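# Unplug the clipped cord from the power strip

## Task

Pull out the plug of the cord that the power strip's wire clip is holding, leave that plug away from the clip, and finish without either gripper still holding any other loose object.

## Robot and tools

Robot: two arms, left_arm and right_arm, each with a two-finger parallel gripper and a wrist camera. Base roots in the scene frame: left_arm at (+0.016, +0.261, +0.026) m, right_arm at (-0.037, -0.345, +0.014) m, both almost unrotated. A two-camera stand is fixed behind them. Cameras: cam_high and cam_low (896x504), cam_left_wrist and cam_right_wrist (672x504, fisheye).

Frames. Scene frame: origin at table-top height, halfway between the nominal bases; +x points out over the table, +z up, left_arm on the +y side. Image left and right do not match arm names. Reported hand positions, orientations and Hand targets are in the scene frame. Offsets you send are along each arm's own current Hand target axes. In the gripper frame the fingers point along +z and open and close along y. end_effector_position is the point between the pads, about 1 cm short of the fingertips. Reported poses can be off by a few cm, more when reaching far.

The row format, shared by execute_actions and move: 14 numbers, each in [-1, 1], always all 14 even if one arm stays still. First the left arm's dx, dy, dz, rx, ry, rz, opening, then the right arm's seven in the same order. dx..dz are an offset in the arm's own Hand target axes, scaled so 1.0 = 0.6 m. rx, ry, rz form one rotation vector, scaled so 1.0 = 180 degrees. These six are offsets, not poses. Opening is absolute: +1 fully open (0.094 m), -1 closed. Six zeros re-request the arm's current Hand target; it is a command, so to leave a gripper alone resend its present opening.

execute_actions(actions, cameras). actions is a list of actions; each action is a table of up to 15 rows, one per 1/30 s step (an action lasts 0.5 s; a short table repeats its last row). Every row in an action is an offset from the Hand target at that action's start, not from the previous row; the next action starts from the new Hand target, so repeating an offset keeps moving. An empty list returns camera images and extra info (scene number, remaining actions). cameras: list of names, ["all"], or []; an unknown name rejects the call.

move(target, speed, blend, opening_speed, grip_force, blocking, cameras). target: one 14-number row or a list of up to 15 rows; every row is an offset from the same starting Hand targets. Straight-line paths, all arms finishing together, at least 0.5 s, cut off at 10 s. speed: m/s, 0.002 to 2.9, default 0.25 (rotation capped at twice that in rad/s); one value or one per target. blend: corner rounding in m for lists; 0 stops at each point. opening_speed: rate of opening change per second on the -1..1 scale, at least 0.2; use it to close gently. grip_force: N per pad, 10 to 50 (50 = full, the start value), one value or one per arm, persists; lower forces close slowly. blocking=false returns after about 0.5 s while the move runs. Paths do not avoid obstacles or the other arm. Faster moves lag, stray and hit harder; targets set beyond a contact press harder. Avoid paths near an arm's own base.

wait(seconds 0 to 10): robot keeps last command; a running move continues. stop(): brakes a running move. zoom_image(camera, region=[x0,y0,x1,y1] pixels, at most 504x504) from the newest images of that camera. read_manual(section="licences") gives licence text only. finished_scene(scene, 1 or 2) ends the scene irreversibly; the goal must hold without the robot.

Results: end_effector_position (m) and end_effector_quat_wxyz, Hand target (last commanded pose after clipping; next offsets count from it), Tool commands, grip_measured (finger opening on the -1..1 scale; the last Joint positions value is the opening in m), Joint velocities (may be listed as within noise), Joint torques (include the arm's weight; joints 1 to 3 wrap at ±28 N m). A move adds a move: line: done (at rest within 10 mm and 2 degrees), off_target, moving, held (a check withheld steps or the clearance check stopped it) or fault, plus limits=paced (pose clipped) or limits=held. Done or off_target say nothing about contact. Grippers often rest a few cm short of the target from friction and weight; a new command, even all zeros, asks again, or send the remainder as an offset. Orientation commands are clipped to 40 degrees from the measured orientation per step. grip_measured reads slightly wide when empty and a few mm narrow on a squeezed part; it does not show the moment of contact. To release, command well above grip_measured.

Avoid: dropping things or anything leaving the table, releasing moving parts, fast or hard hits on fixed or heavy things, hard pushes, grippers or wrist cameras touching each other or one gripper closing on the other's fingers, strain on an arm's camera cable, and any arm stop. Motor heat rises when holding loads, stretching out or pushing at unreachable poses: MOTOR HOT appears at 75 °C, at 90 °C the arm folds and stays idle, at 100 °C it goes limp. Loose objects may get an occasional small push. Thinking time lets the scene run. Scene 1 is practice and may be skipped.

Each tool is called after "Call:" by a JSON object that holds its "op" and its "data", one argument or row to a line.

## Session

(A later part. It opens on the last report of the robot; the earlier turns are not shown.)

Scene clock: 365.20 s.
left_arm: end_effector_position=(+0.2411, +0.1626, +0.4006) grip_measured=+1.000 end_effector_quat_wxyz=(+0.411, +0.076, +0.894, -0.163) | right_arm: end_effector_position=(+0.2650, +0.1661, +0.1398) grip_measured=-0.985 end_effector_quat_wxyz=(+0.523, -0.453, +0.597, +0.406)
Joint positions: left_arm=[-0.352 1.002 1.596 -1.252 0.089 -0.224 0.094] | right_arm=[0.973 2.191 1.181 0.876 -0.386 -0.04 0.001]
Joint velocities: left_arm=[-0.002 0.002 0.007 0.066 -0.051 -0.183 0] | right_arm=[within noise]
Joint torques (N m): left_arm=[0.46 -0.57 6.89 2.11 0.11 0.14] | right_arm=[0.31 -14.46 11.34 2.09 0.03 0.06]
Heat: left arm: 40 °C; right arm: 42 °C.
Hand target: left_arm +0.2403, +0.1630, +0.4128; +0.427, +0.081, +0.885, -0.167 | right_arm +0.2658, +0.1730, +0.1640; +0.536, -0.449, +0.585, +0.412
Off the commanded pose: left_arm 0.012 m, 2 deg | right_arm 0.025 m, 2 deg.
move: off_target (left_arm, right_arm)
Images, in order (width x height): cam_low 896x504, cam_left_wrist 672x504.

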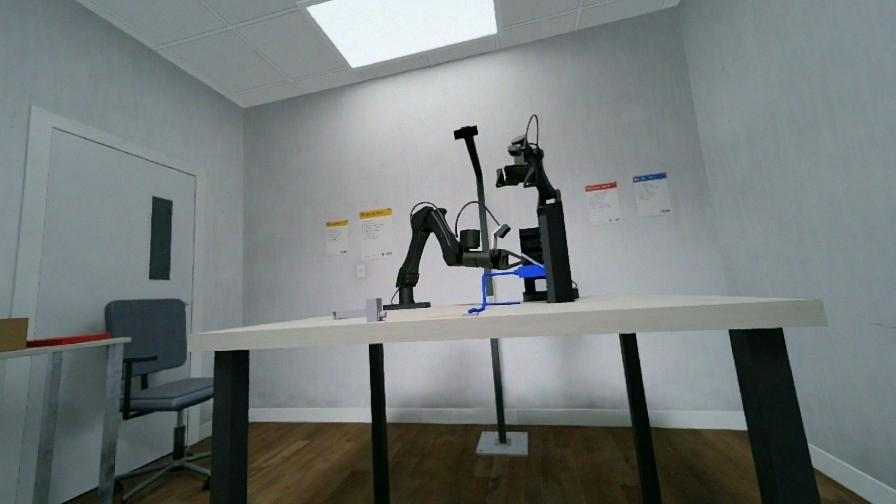

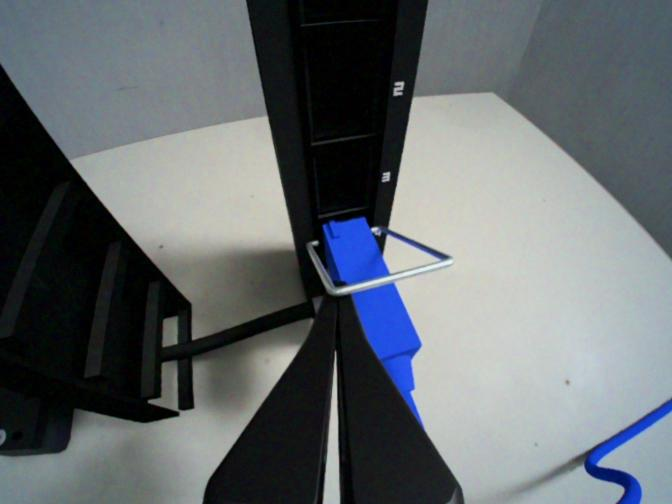

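Call:
{"op": "move", "data": {
  "target": [0,0,0,0,0,0,1,-0.0195,0.0087,0.0305,0,0,0,-1],
  "speed": 0.08,
  "cameras": ["cam_left_wrist","cam_low"]
}}

Call:
{"op": "zoom_image", "data": {
  "camera": "cam_left_wrist",
  "region": [230, 100, 480, 350]
}}

Call:
{"op": "zoom_image", "data": {
  "camera": "cam_low",
  "region": [460, 230, 580, 310]
}}

Scene clock: 373.80 s.
left_arm: end_effector_position=(+0.2411, +0.1626, +0.4006) grip_measured=+1.000 end_effector_quat_wxyz=(+0.411, +0.076, +0.894, -0.163) | right_arm: end_effector_position=(+0.2674, +0.1850, +0.1624) grip_measured=-0.985 end_effector_quat_wxyz=(+0.533, -0.450, +0.591, +0.405)
Joint positions: left_arm=[-0.352 1.002 1.596 -1.252 0.089 -0.224 0.094] | right_arm=[0.998 2.191 1.274 0.806 -0.354 -0.04 0.001]
Joint torques (N m): left_arm=[0.46 -0.54 6.86 2.12 0.11 0.16] | right_arm=[0.54 -12.74 11.9 2.08 -0.07 0.1]
Heat: left arm: 40 °C; right arm: 44 °C.
Hand target: left_arm +0.2403, +0.1630, +0.4128; +0.427, +0.081, +0.885, -0.167 | right_arm +0.2657, +0.1930, +0.1742; +0.536, -0.449, +0.585, +0.412
Off the commanded pose: left_arm 0.012 m, 2 deg | right_arm 0.014 m, 1 deg.
move: off_target (left_arm, right_arm)
Images, in order (width x height): cam_low 896x504, cam_left_wrist 672x504.

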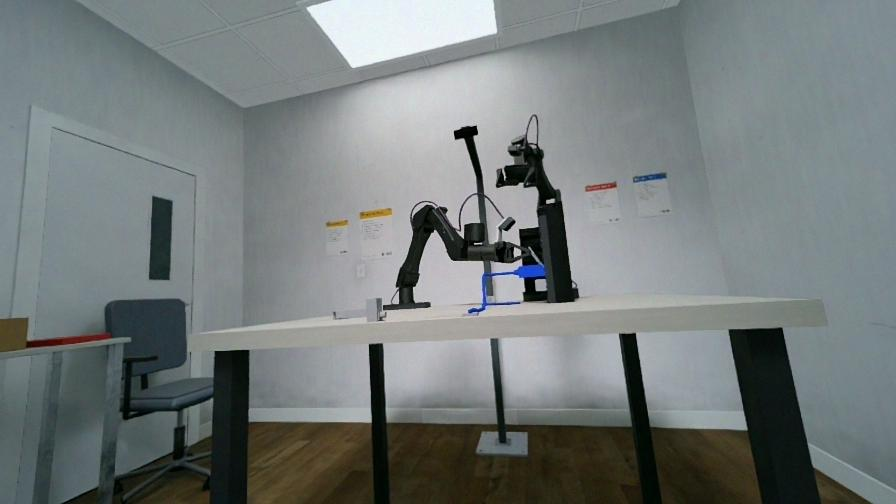

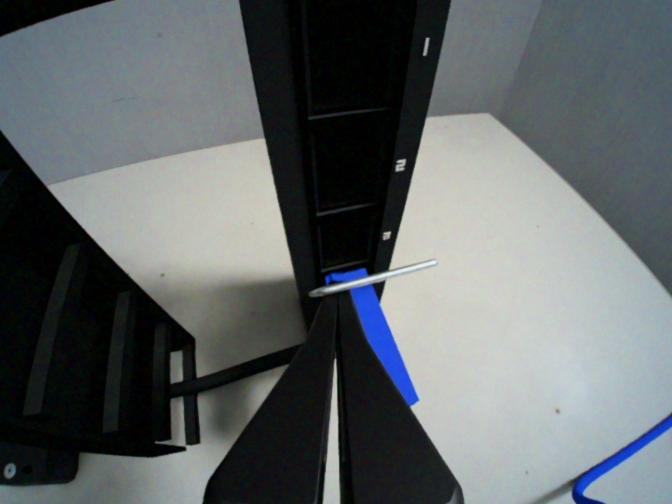

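Scaled by 2.016 from the camera's 672x504 image, which has a finer 960x720 frame.

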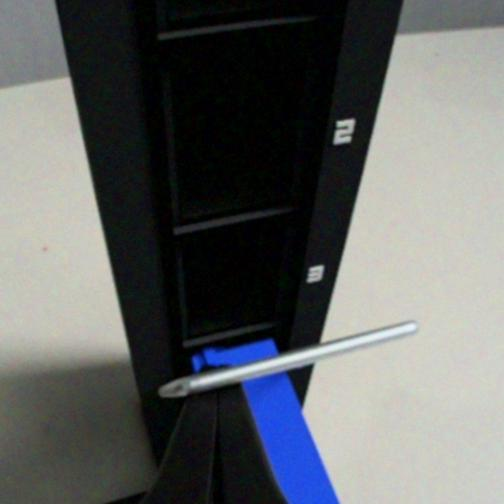

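Scaled by 4.200 from the camera's 896x504 image, which has a finer 1280x720 frame.

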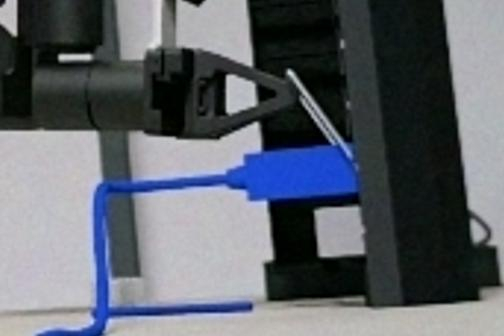

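Call:
{"op": "move", "data": {
  "target": [0,0,0,0,0,0,1,-0.009,0.012,0.0448,0,0,0,-1],
  "speed": 0.08,
  "cameras": ["cam_left_wrist","cam_low"]
}}

Call:
{"op": "zoom_image", "data": {
  "camera": "cam_left_wrist",
  "region": [230, 100, 480, 350]
}}

Call:
{"op": "zoom_image", "data": {
  "camera": "cam_low",
  "region": [460, 230, 580, 310]
}}

Scene clock: 379.37 s.
left_arm: end_effector_position=(+0.2411, +0.1626, +0.4006) grip_measured=+1.000 end_effector_quat_wxyz=(+0.411, +0.076, +0.894, -0.163) | right_arm: end_effector_position=(+0.2661, +0.2129, +0.1746) grip_measured=-0.985 end_effector_quat_wxyz=(+0.536, -0.450, +0.587, +0.407)
Joint positions: left_arm=[-0.352 1.002 1.596 -1.252 0.089 -0.224 0.094] | right_arm=[1.034 2.237 1.402 0.735 -0.322 -0.037 0.001]
Joint torques (N m): left_arm=[0.44 -0.55 6.89 2.11 0.11 0.15] | right_arm=[0.47 -11.62 12.55 2.19 0 0.13]
Heat: left arm: 40 °C; right arm: 43 °C.
Hand target: left_arm +0.2403, +0.1630, +0.4128; +0.427, +0.081, +0.885, -0.167 | right_arm +0.2658, +0.2211, +0.1772; +0.536, -0.449, +0.585, +0.412
Off the commanded pose: left_arm 0.012 m, 2 deg | right_arm 0.009 m, 1 deg.
move: off_target (left_arm)
Images, in order (width x height): cam_low 896x504, cam_left_wrist 672x504.

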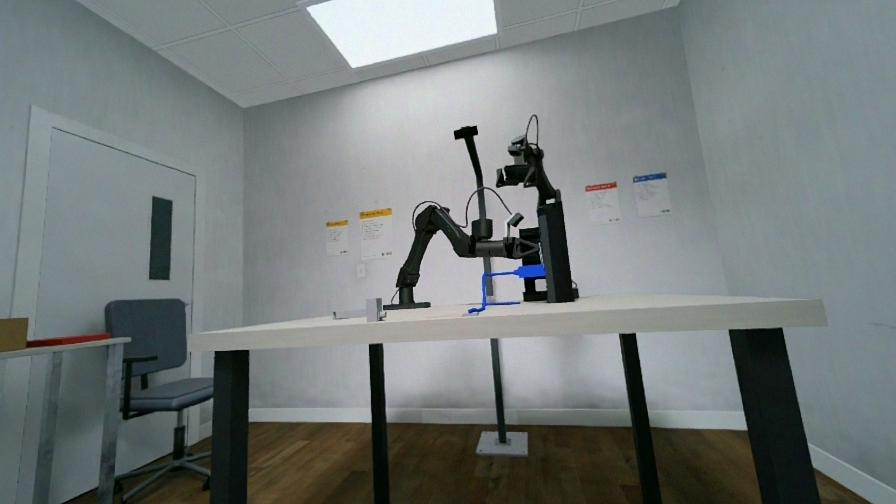

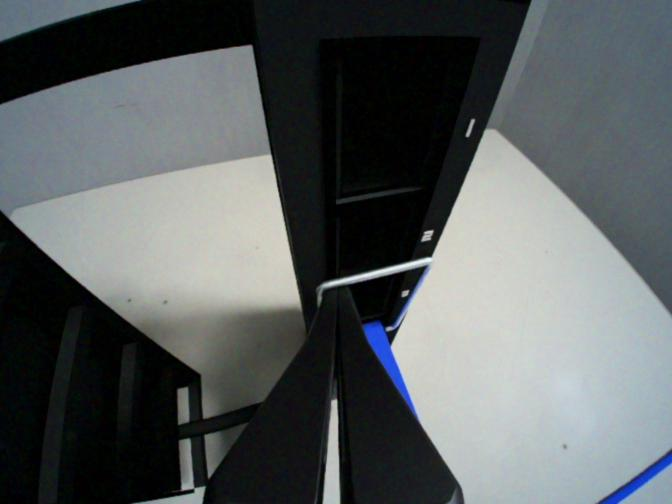

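Scaled by 2.016 from the camera's 672x504 image, which has a finer 960x720 frame.

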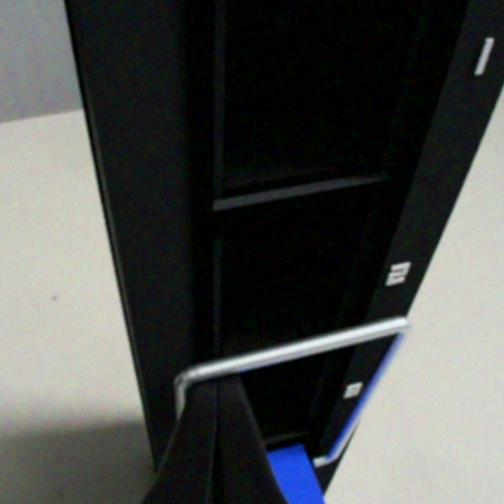

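Scaled by 4.200 from the camera's 896x504 image, which has a finer 1280x720 frame.

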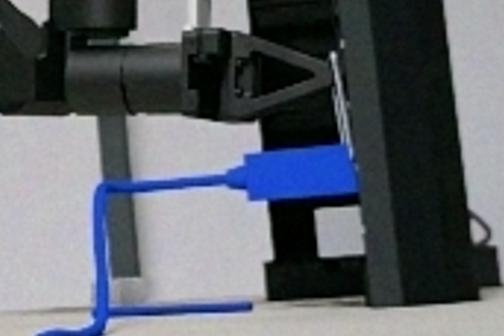

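Call:
{"op": "move", "data": {
  "target": [0,0,0,0,0,0,1,-0.0005,0.006,0.022,0,0,0,-1],
  "speed": 0.08,
  "cameras": ["cam_left_wrist","cam_low"]
}}

Call:
{"op": "zoom_image", "data": {
  "camera": "cam_low",
  "region": [460, 230, 580, 310]
}}

Scene clock: 384.57 s.
left_arm: end_effector_position=(+0.2411, +0.1626, +0.4006) grip_measured=+1.000 end_effector_quat_wxyz=(+0.411, +0.076, +0.894, -0.163) | right_arm: end_effector_position=(+0.2668, +0.2189, +0.1737) grip_measured=-0.985 end_effector_quat_wxyz=(+0.535, -0.451, +0.588, +0.407)
Joint positions: left_arm=[-0.352 1.002 1.596 -1.252 0.089 -0.224 0.094] | right_arm=[1.039 2.254 1.433 0.719 -0.317 -0.035 0.001]
Joint torques (N m): left_arm=[0.47 -0.54 6.89 2.11 0.11 0.15] | right_arm=[1.5 -10.21 15.54 2.07 0.12 0.15]
Heat: left arm: 40 °C; right arm: 44 °C.
Hand target: left_arm +0.2403, +0.1630, +0.4128; +0.427, +0.081, +0.885, -0.167 | right_arm +0.2658, +0.2348, +0.1763; +0.536, -0.449, +0.585, +0.412
Off the commanded pose: left_arm 0.012 m, 2 deg | right_arm 0.016 m, 1 deg.
move: off_target (left_arm, right_arm)
Images, in order (width x height): cam_low 896x504, cam_left_wrist 672x504.

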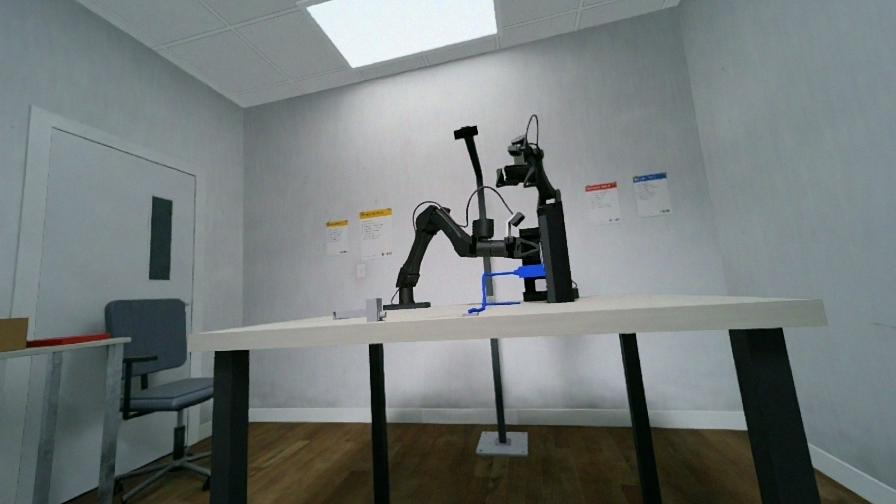

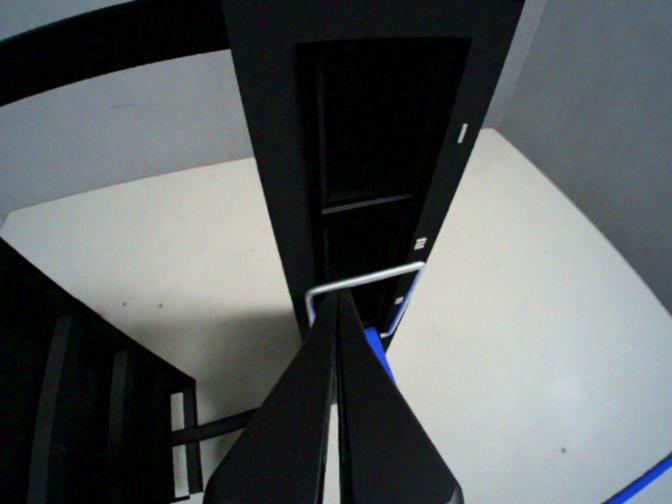

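Scaled by 4.200 from the camera's 896x504 image, which has a finer 1280x720 frame.

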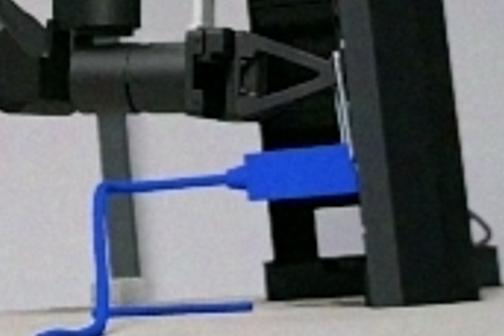

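Call:
{"op": "move", "data": {
  "target": [0,0,0,0,0,0,1,0,0,-0.14,0,0,0,-1],
  "speed": 0.15,
  "cameras": ["cam_left_wrist","cam_low"]
}}

Call:
{"op": "zoom_image", "data": {
  "camera": "cam_low",
  "region": [460, 230, 580, 310]
}}

Scene clock: 390.77 s.
left_arm: end_effector_position=(+0.2411, +0.1626, +0.4006) grip_measured=+1.000 end_effector_quat_wxyz=(+0.411, +0.076, +0.894, -0.163) | right_arm: end_effector_position=(+0.2454, +0.1590, +0.1746) grip_measured=-0.985 end_effector_quat_wxyz=(+0.529, -0.452, +0.591, +0.409)
Joint positions: left_arm=[-0.352 1.002 1.596 -1.252 0.089 -0.224 0.094] | right_arm=[1 2.062 1.117 0.831 -0.361 -0.035 0.001]
Joint torques (N m): left_arm=[0.46 -0.58 6.91 2.11 0.12 0.15] | right_arm=[-0.57 -13.49 6.65 2.39 -0.09 0.06]
Heat: left arm: 40 °C; right arm: 46 °C.
Hand target: left_arm +0.2403, +0.1630, +0.4128; +0.427, +0.081, +0.885, -0.167 | right_arm +0.2442, +0.1539, +0.1835; +0.536, -0.449, +0.585, +0.412
Off the commanded pose: left_arm 0.012 m, 2 deg | right_arm 0.010 m, 1 deg.
move: off_target (left_arm)
Images, in order (width x height): cam_low 896x504, cam_left_wrist 672x504.

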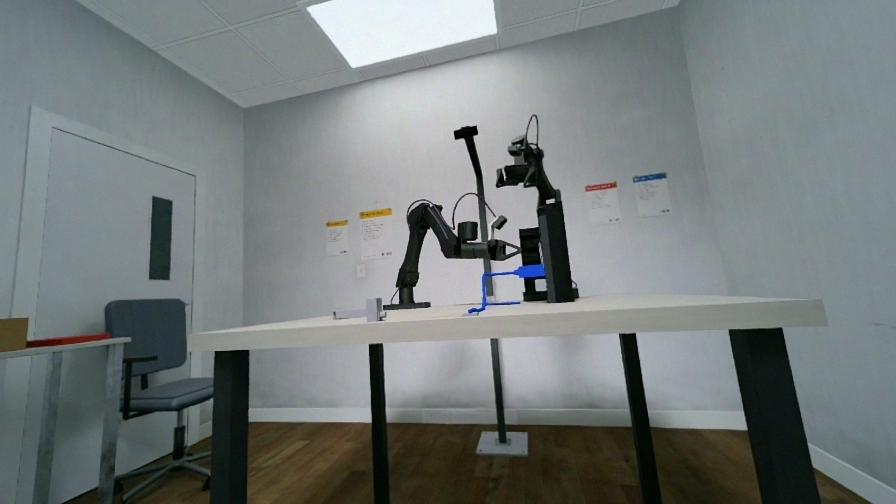

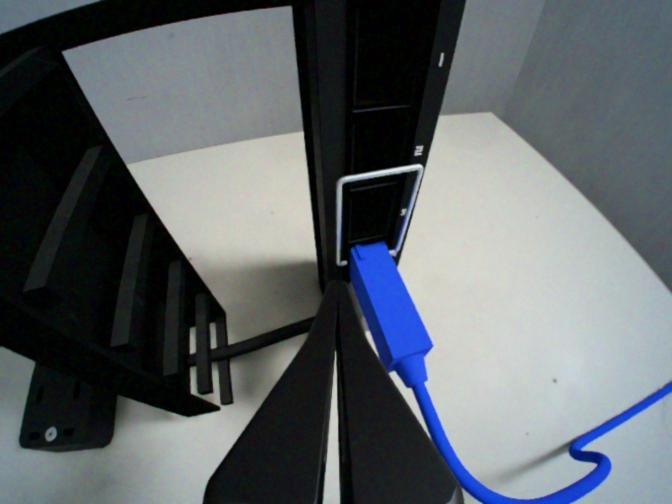

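Scaled by 4.200 from the camera's 896x504 image, which has a finer 1280x720 frame.

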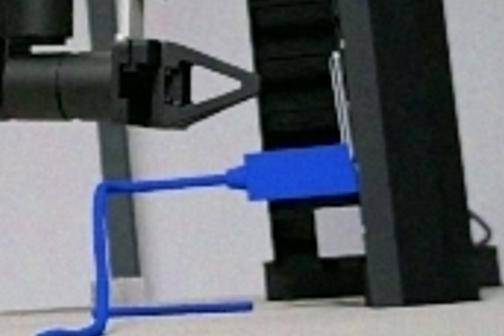

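Call:
{"op": "move", "data": {
  "target": [0,0,0,0,0,0,1,0.064,-0.075,-0.0227,-0.0755,0.2489,-0.0395,0.3],
  "speed": 0.15,
  "cameras": ["cam_left_wrist","cam_low","cam_right_wrist"]
}}

Call:
{"op": "zoom_image", "data": {
  "camera": "cam_low",
  "region": [460, 230, 580, 310]
}}

Call:
{"op": "zoom_image", "data": {
  "camera": "cam_right_wrist",
  "region": [190, 180, 390, 320]
}}

Scene clock: 414.43 s.
left_arm: end_effector_position=(+0.2411, +0.1626, +0.4006) grip_measured=+1.000 end_effector_quat_wxyz=(+0.411, +0.076, +0.894, -0.163) | right_arm: end_effector_position=(+0.2778, +0.1252, +0.1457) grip_measured=+0.298 end_effector_quat_wxyz=(-0.242, +0.663, -0.666, -0.241)
Joint positions: left_arm=[-0.352 1.002 1.596 -1.252 0.089 -0.224 0.094] | right_arm=[0.895 2.244 2.024 -0.791 -0.439 -0.595 0.061]
Joint torques (N m): left_arm=[0.43 -0.57 6.86 2.11 0.11 0.14] | right_arm=[-0.9 -11.77 12.77 1.37 -0.36 -0.11]
Heat: left arm: 40 °C; right arm: 43 °C.
Hand target: left_arm +0.2403, +0.1630, +0.4128; +0.427, +0.081, +0.885, -0.167 | right_arm +0.2833, +0.1260, +0.1464; -0.242, +0.664, -0.665, -0.242
Off the commanded pose: left_arm 0.012 m, 2 deg | right_arm 0.006 m, 0 deg.
move: off_target (left_arm)
Images, in order (width x height): cam_low 896x504, cam_left_wrist 672x504, cam_right_wrist 672x504.

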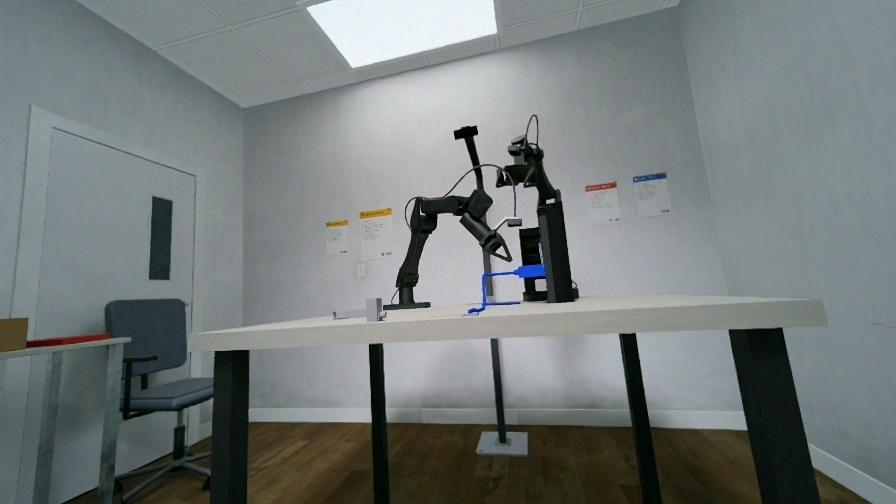

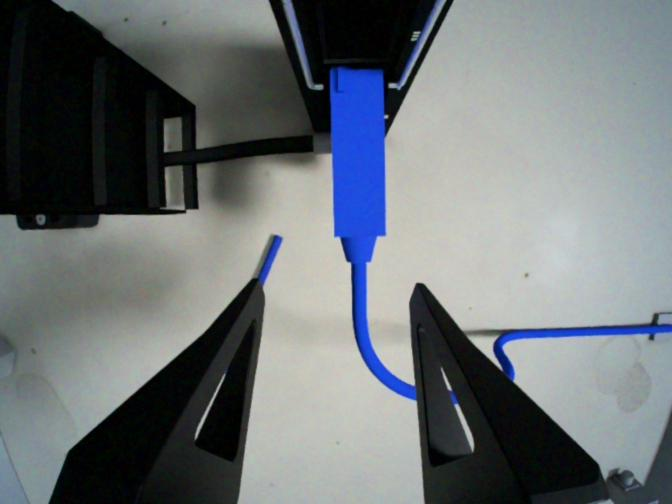

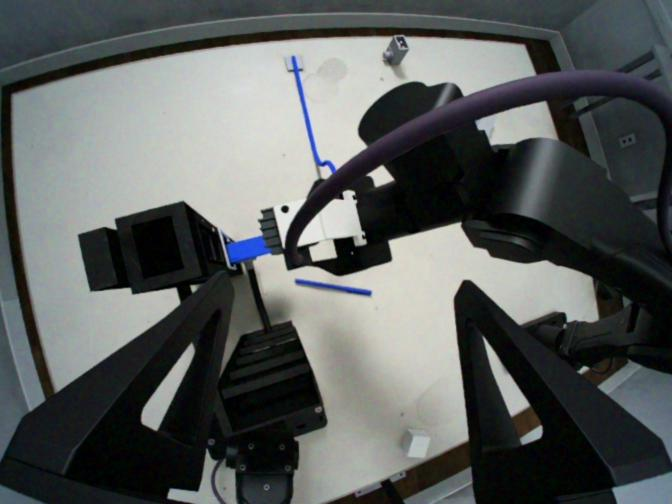

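Scaled by 4.200 from the camera's 896x504 image, which has a finer 1280x720 frame.

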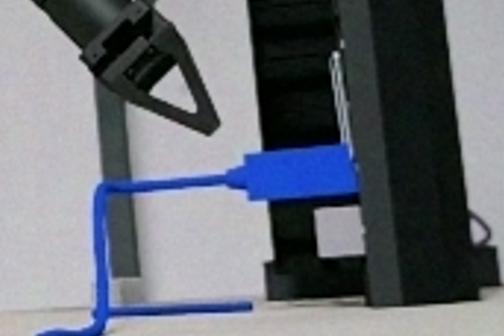

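Scaled by 2.520 from the camera's 672x504 image, which has a finer 960x720 frame.

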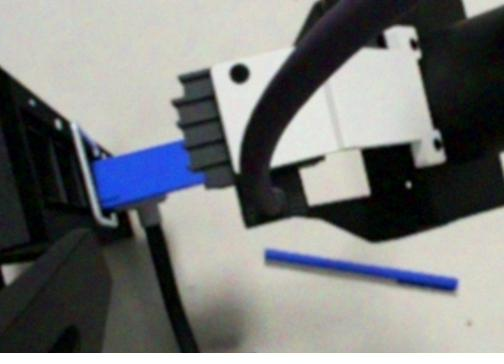

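Call:
{"op": "move", "data": {
  "target": [
    [0,0,0,0,0,0,1,0,-0.0153,0,0,0,0,0.3],
    [0,0,0,0,0,0,1,-0.0065,-0.0153,0.1063,0,0,0,0.3]
  ],
  "speed": 0.12,
  "cameras": ["cam_left_wrist","cam_low"]
}}

Call:
{"op": "zoom_image", "data": {
  "camera": "cam_low",
  "region": [460, 230, 580, 310]
}}

Scene clock: 427.10 s.
left_arm: end_effector_position=(+0.2411, +0.1626, +0.4006) grip_measured=+1.000 end_effector_quat_wxyz=(+0.411, +0.076, +0.894, -0.163) | right_arm: end_effector_position=(+0.2882, +0.1623, +0.0967) grip_measured=+0.298 end_effector_quat_wxyz=(-0.232, +0.667, -0.667, -0.237)
Joint positions: left_arm=[-0.352 1.002 1.596 -1.252 0.089 -0.224 0.094] | right_arm=[0.93 2.451 2.2 -0.771 -0.416 -0.574 0.061]
Joint torques (N m): left_arm=[0.43 -0.58 6.87 2.11 0.11 0.14] | right_arm=[-0.31 -13.23 12.57 1.64 -0.36 0.11]
Heat: left arm: 40 °C; right arm: 44 °C.
Hand target: left_arm +0.2403, +0.1630, +0.4128; +0.427, +0.081, +0.885, -0.167 | right_arm +0.2924, +0.1701, +0.1002; -0.242, +0.664, -0.665, -0.242
Off the commanded pose: left_arm 0.012 m, 2 deg | right_arm 0.009 m, 1 deg.
move: off_target (left_arm)
Images, in order (width x height): cam_low 896x504, cam_left_wrist 672x504.

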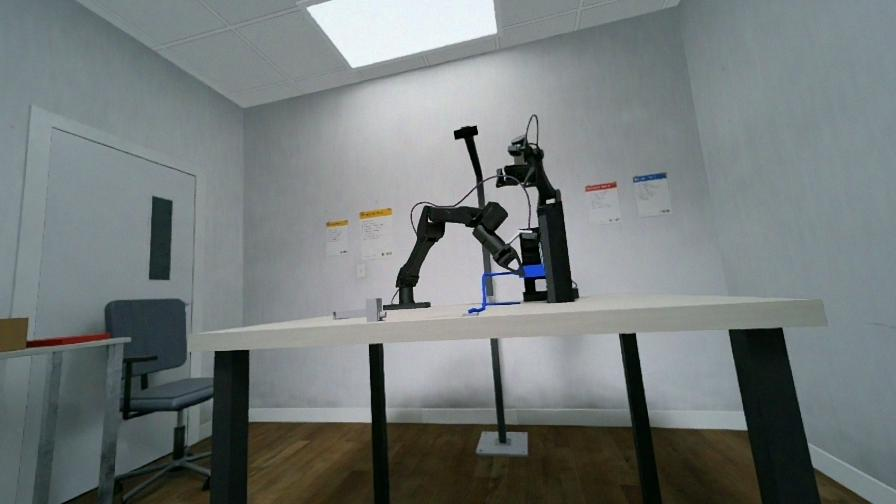

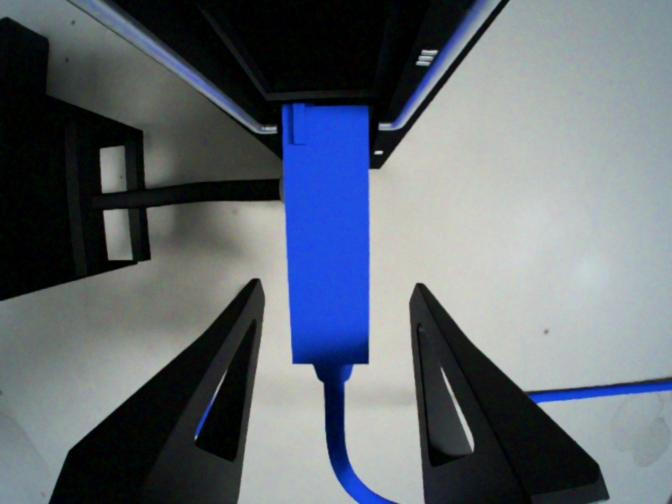

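Scaled by 4.200 from the camera's 896x504 image, which has a finer 1280x720 frame.

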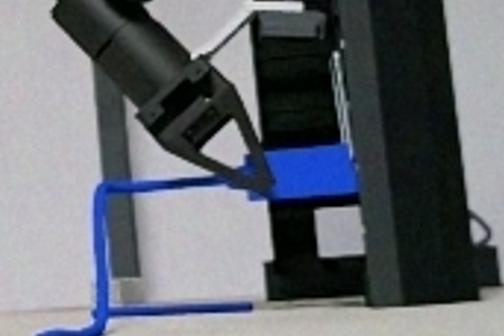

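Call:
{"op": "move", "data": {
  "target": [0,0,0,0,0,0,1,0.003,0.003,0,0,0,0,-1],
  "opening_speed": 0.5,
  "cameras": ["cam_left_wrist"]
}}

Scene clock: 433.57 s.
left_arm: end_effector_position=(+0.2411, +0.1626, +0.4006) grip_measured=+1.000 end_effector_quat_wxyz=(+0.411, +0.076, +0.894, -0.163) | right_arm: end_effector_position=(+0.2869, +0.1639, +0.0977) grip_measured=-0.486 end_effector_quat_wxyz=(-0.234, +0.671, -0.661, -0.240)
Joint positions: left_arm=[-0.352 1.002 1.596 -1.252 0.089 -0.224 0.094] | right_arm=[0.931 2.451 2.2 -0.767 -0.425 -0.585 0.024]
Joint torques (N m): left_arm=[0.46 -0.57 6.87 2.11 0.11 0.14] | right_arm=[-0.28 -14.13 10.33 1.66 -0.3 0.22]
Heat: left arm: 40 °C; right arm: 44 °C.
Hand target: left_arm +0.2403, +0.1630, +0.4128; +0.427, +0.081, +0.885, -0.167 | right_arm +0.2907, +0.1686, +0.0990; -0.242, +0.664, -0.665, -0.242
Off the commanded pose: left_arm 0.012 m, 2 deg | right_arm 0.006 m, 1 deg.
move: off_target (left_arm)
Images, in order (width x height): cam_left_wrist 672x504.

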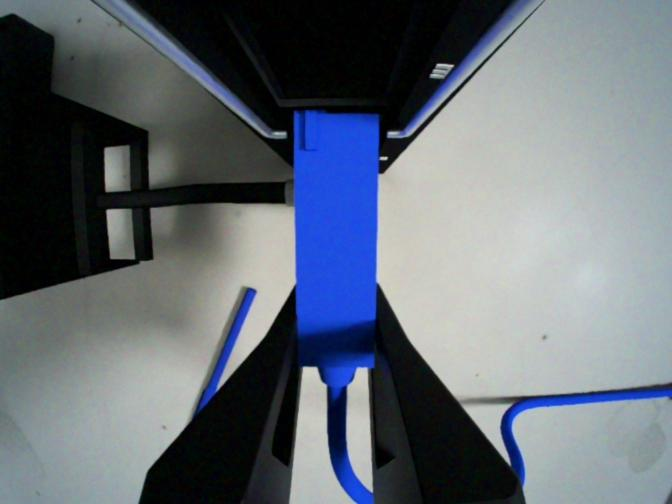

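Call:
{"op": "move", "data": {
  "target": [0,0,0,0,0,0,1,0.0511,0,-0.0429,0,0,0,-1],
  "speed": 0.06,
  "cameras": ["cam_left_wrist","cam_low"]
}}

Call:
{"op": "zoom_image", "data": {
  "camera": "cam_low",
  "region": [460, 230, 580, 310]
}}

Scene clock: 439.37 s.
left_arm: end_effector_position=(+0.2411, +0.1626, +0.4006) grip_measured=+1.000 end_effector_quat_wxyz=(+0.411, +0.076, +0.894, -0.163) | right_arm: end_effector_position=(+0.2859, +0.1622, +0.0951) grip_measured=-0.489 end_effector_quat_wxyz=(-0.270, +0.669, -0.644, -0.255)
Joint positions: left_arm=[-0.352 1.002 1.596 -1.252 0.089 -0.224 0.094] | right_arm=[0.922 2.368 1.991 -0.561 -0.456 -0.588 0.024]
Joint torques (N m): left_arm=[0.47 -0.57 6.86 2.11 0.11 0.15] | right_arm=[-3.86 -19 6.42 0.66 -0.21 -0.21]
Heat: left arm: 40 °C; right arm: 44 °C.
Hand target: left_arm +0.2403, +0.1630, +0.4128; +0.427, +0.081, +0.885, -0.167 | right_arm +0.2907, +0.1286, +0.0990; -0.242, +0.664, -0.665, -0.242
Off the commanded pose: left_arm 0.012 m, 2 deg | right_arm 0.034 m, 4 deg.
move: off_target (left_arm, right_arm)
Images, in order (width x height): cam_low 896x504, cam_left_wrist 672x504.

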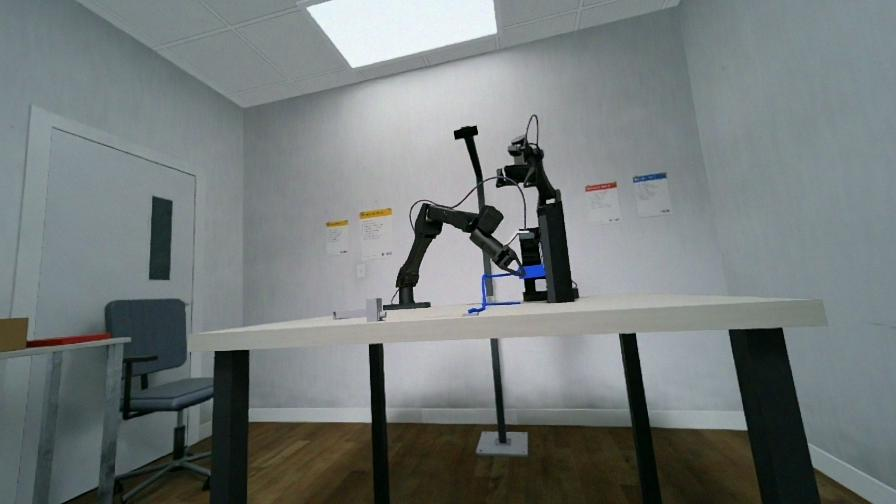

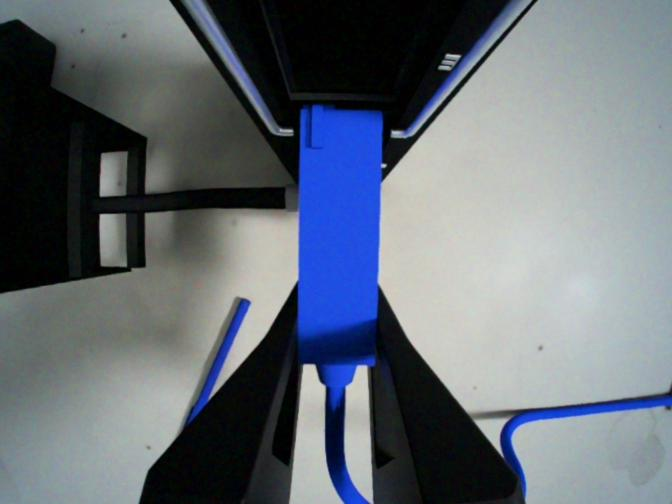

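Scaled by 4.200 from the camera's 896x504 image, which has a finer 1280x720 frame.

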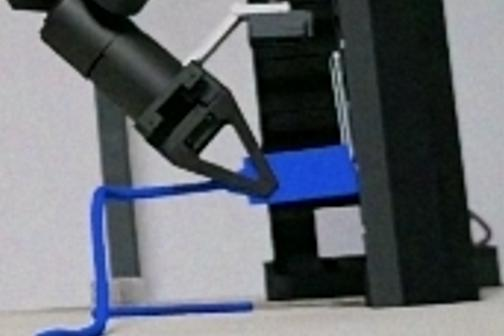

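Call:
{"op": "move", "data": {
  "target": [0,0,0,0,0,0,1,0.0332,0,-0.0410,0,0,0,-1],
  "speed": 0.06,
  "cameras": ["cam_left_wrist","cam_low"]
}}

Call:
{"op": "zoom_image", "data": {
  "camera": "cam_low",
  "region": [460, 230, 580, 310]
}}

Scene clock: 444.83 s.
left_arm: end_effector_position=(+0.2411, +0.1626, +0.4006) grip_measured=+1.000 end_effector_quat_wxyz=(+0.411, +0.076, +0.894, -0.163) | right_arm: end_effector_position=(+0.2971, +0.0974, +0.0896) grip_measured=-0.489 end_effector_quat_wxyz=(-0.233, +0.659, -0.676, -0.234)
Joint positions: left_arm=[-0.352 1.002 1.596 -1.252 0.089 -0.224 0.094] | right_arm=[0.831 2.253 1.832 -0.635 -0.454 -0.646 0.024]
Joint velocities: left_arm=[within noise] | right_arm=[0.002 0.002 -0.002 -0.037 0.154 0.022 0]
Joint torques (N m): left_arm=[0.47 -0.54 6.86 2.12 0.11 0.15] | right_arm=[-0.03 -16.84 7.77 1.43 -0.52 -0.1]
Heat: left arm: 40 °C; right arm: 46 °C.
Hand target: left_arm +0.2403, +0.1630, +0.4128; +0.427, +0.081, +0.885, -0.167 | right_arm +0.2906, +0.0975, +0.1049; -0.242, +0.664, -0.665, -0.242
Off the commanded pose: left_arm 0.012 m, 2 deg | right_arm 0.017 m, 2 deg.
move: off_target (left_arm, right_arm)
Images, in order (width x height): cam_low 896x504, cam_left_wrist 672x504.

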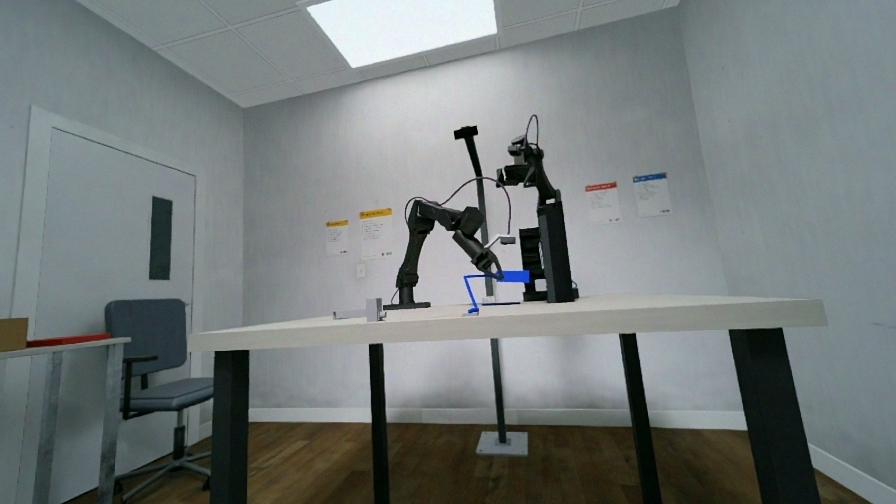

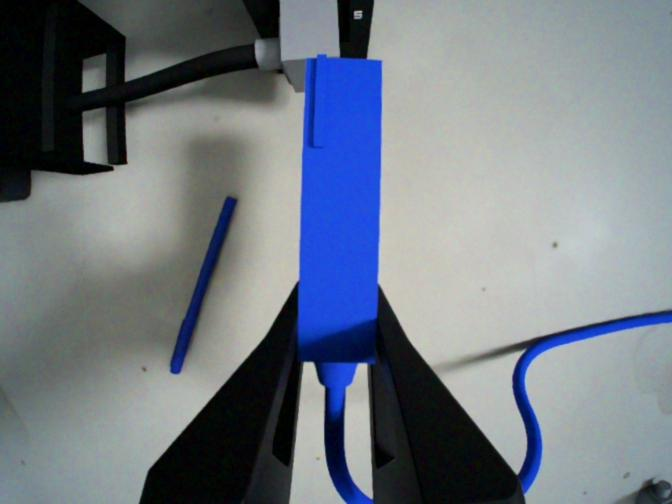

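Scaled by 4.200 from the camera's 896x504 image, which has a finer 1280x720 frame.

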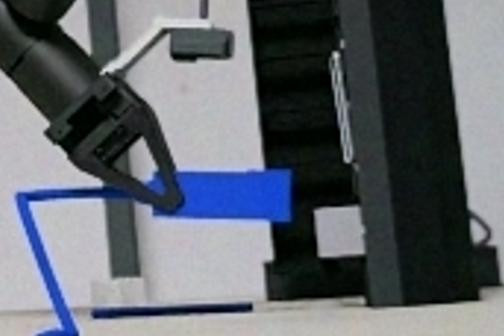

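Call:
{"op": "move", "data": {
  "target": [0,0,0,0,0,0,1,0.0972,-0.025,0.038,0,0,0,-1],
  "speed": 0.1,
  "cameras": ["cam_left_wrist","cam_low","cam_high"]
}}

Call:
{"op": "zoom_image", "data": {
  "camera": "cam_low",
  "region": [440, 230, 580, 320]
}}

Scene clock: 459.57 s.
left_arm: end_effector_position=(+0.2411, +0.1626, +0.4006) grip_measured=+1.000 end_effector_quat_wxyz=(+0.411, +0.076, +0.894, -0.163) | right_arm: end_effector_position=(+0.3049, +0.0652, +0.0458) grip_measured=-0.489 end_effector_quat_wxyz=(-0.229, +0.662, -0.675, -0.231)
Joint positions: left_arm=[-0.352 1.002 1.596 -1.252 0.089 -0.224 0.094] | right_arm=[0.77 2.249 1.655 -0.501 -0.48 -0.716 0.024]
Joint torques (N m): left_arm=[0.46 -0.55 6.87 2.1 0.11 0.14] | right_arm=[-0.98 -13.86 7.35 1.68 -0.6 -0.12]
Heat: left arm: 40 °C; right arm: 44 °C.
Hand target: left_arm +0.2403, +0.1630, +0.4128; +0.427, +0.081, +0.885, -0.167 | right_arm +0.3056, +0.0676, +0.0501; -0.242, +0.664, -0.665, -0.242
Off the commanded pose: left_arm 0.012 m, 2 deg | right_arm 0.005 m, 2 deg.
move: off_target (left_arm)
Images, in order (width x height): cam_high 896x504, cam_low 896x504, cam_left_wrist 672x504.

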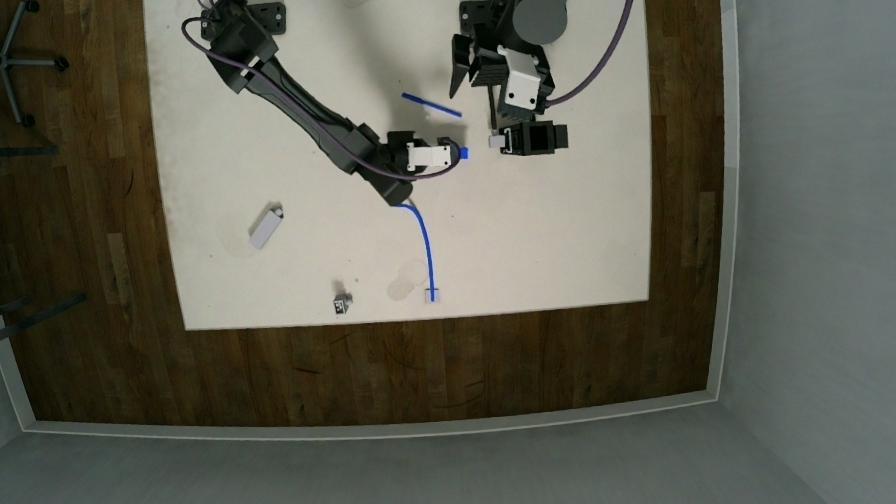

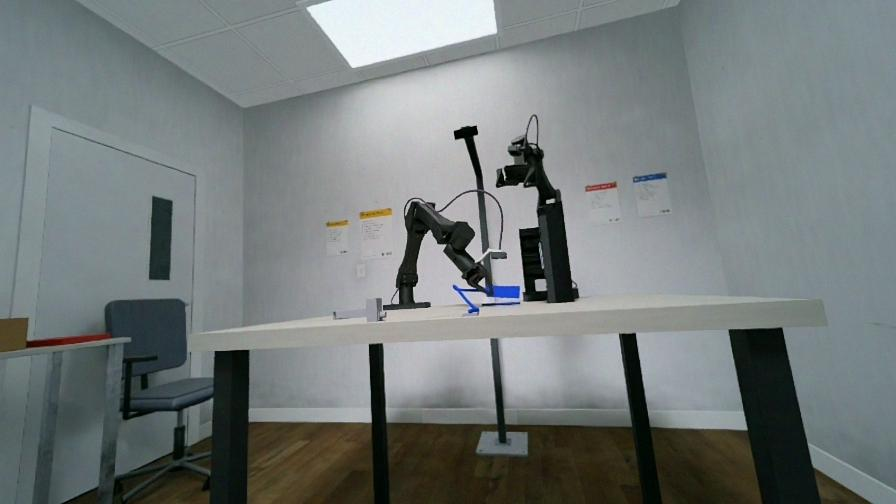

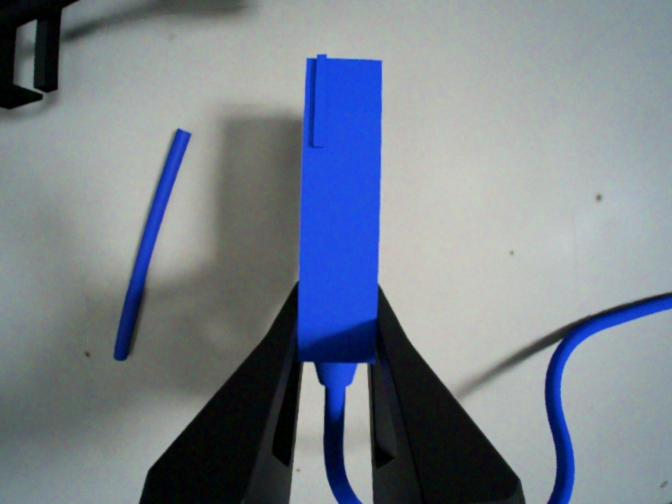

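Scaled by 3.600 from the camera's 896x504 image, which has a finer 1280x720 frame.

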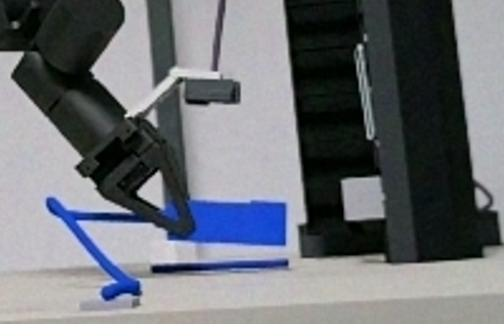

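Call:
{"op": "move", "data": {
  "target": [0,0,0,0,0,0,1,0.0236,0,0.0281,0,0,0,-1],
  "speed": 0.05,
  "cameras": ["cam_left_wrist","cam_low"]
}}

Call:
{"op": "zoom_image", "data": {
  "camera": "cam_low",
  "region": [440, 230, 580, 320]
}}

Scene clock: 465.33 s.
left_arm: end_effector_position=(+0.2411, +0.1626, +0.4006) grip_measured=+1.000 end_effector_quat_wxyz=(+0.411, +0.076, +0.894, -0.163) | right_arm: end_effector_position=(+0.3060, +0.0664, +0.0343) grip_measured=-0.489 end_effector_quat_wxyz=(-0.238, +0.663, -0.672, -0.231)
Joint positions: left_arm=[-0.352 1.002 1.596 -1.252 0.089 -0.224 0.094] | right_arm=[0.77 2.26 1.616 -0.432 -0.48 -0.717 0.024]
Joint torques (N m): left_arm=[0.44 -0.55 6.87 2.11 0.12 0.15] | right_arm=[-0.92 -11.85 7.25 1.7 -0.62 -0.11]
Heat: left arm: 40 °C; right arm: 44 °C.
Hand target: left_arm +0.2403, +0.1630, +0.4128; +0.427, +0.081, +0.885, -0.167 | right_arm +0.3055, +0.0675, +0.0279; -0.242, +0.664, -0.665, -0.242
Off the commanded pose: left_arm 0.012 m, 2 deg | right_arm 0.006 m, 2 deg.
move: off_target (left_arm)
Images, in order (width x height): cam_low 896x504, cam_left_wrist 672x504.

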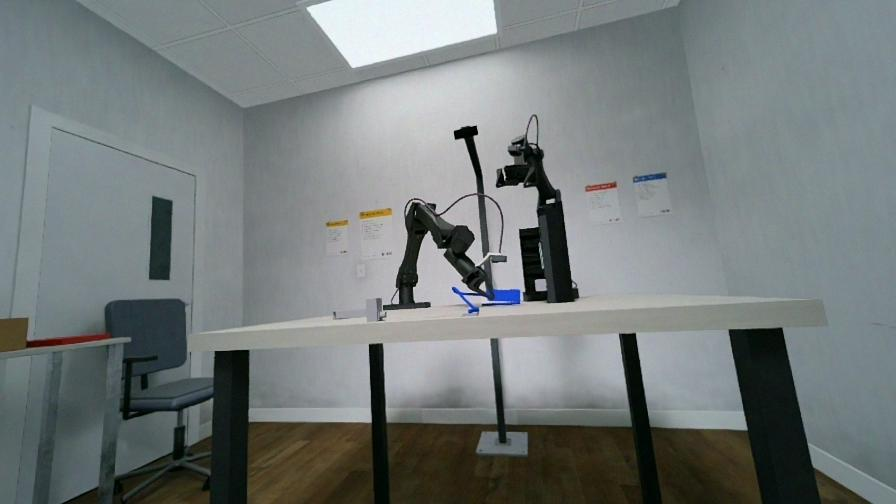

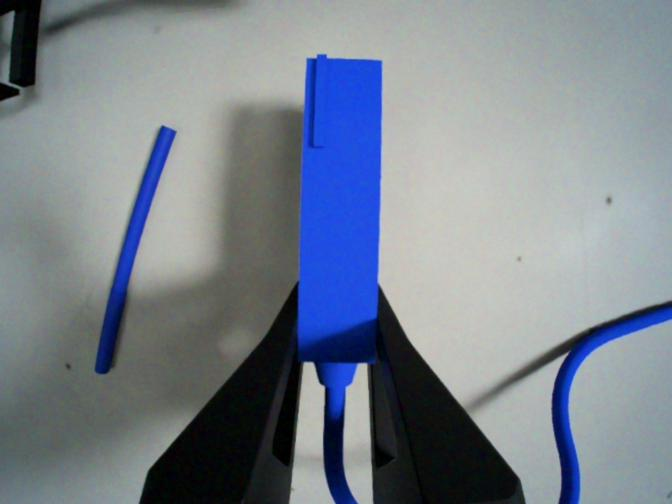

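Scaled by 3.600 from the camera's 896x504 image, which has a finer 1280x720 frame.

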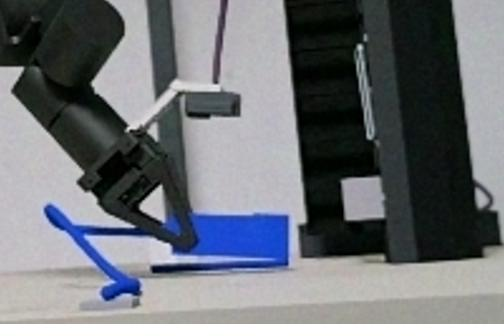

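Call:
{"op": "move", "data": {
  "target": [0,0,0,0,0,0,1,0.0129,0,0.0153,0,0,0,-1],
  "speed": 0.05,
  "cameras": ["cam_low"]
}}

Call:
{"op": "zoom_image", "data": {
  "camera": "cam_low",
  "region": [440, 230, 580, 320]
}}

Scene clock: 470.20 s.
left_arm: end_effector_position=(+0.2411, +0.1626, +0.4006) grip_measured=+1.000 end_effector_quat_wxyz=(+0.411, +0.076, +0.894, -0.163) | right_arm: end_effector_position=(+0.3061, +0.0671, +0.0242) grip_measured=-0.489 end_effector_quat_wxyz=(-0.239, +0.663, -0.671, -0.232)
Joint positions: left_arm=[-0.352 1.002 1.596 -1.252 0.089 -0.224 0.094] | right_arm=[0.77 2.278 1.6 -0.396 -0.484 -0.717 0.024]
Joint torques (N m): left_arm=[0.44 -0.57 6.89 2.11 0.11 0.14] | right_arm=[-0.73 -11.78 7.13 1.79 -0.58 -0.07]
Heat: left arm: 40 °C; right arm: 44 °C.
Hand target: left_arm +0.2403, +0.1630, +0.4128; +0.427, +0.081, +0.885, -0.167 | right_arm +0.3055, +0.0675, +0.0160; -0.242, +0.664, -0.665, -0.242
Off the commanded pose: left_arm 0.012 m, 2 deg | right_arm 0.008 m, 1 deg.
move: off_target (left_arm)
Images, in order (width x height): cam_low 896x504.

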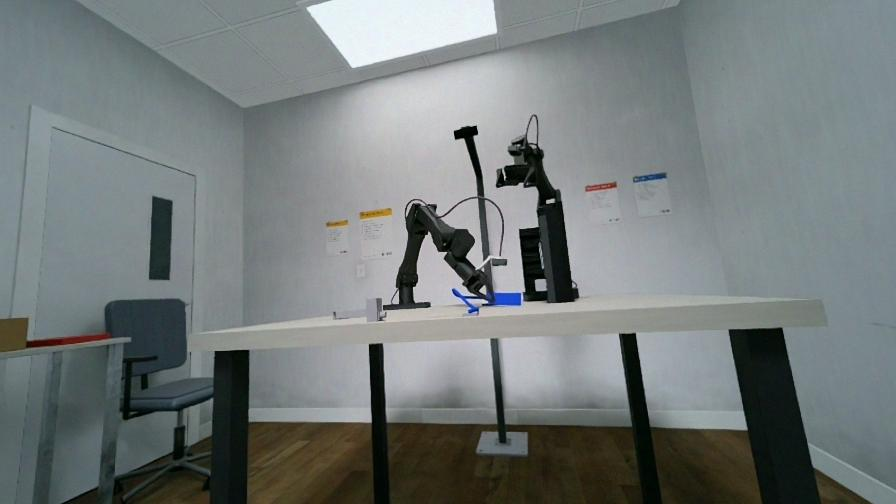

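Scaled by 3.600 from the camera's 896x504 image, which has a finer 1280x720 frame.

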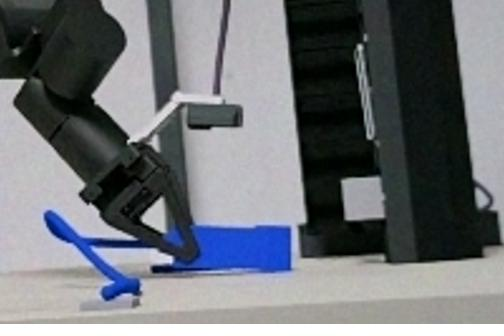

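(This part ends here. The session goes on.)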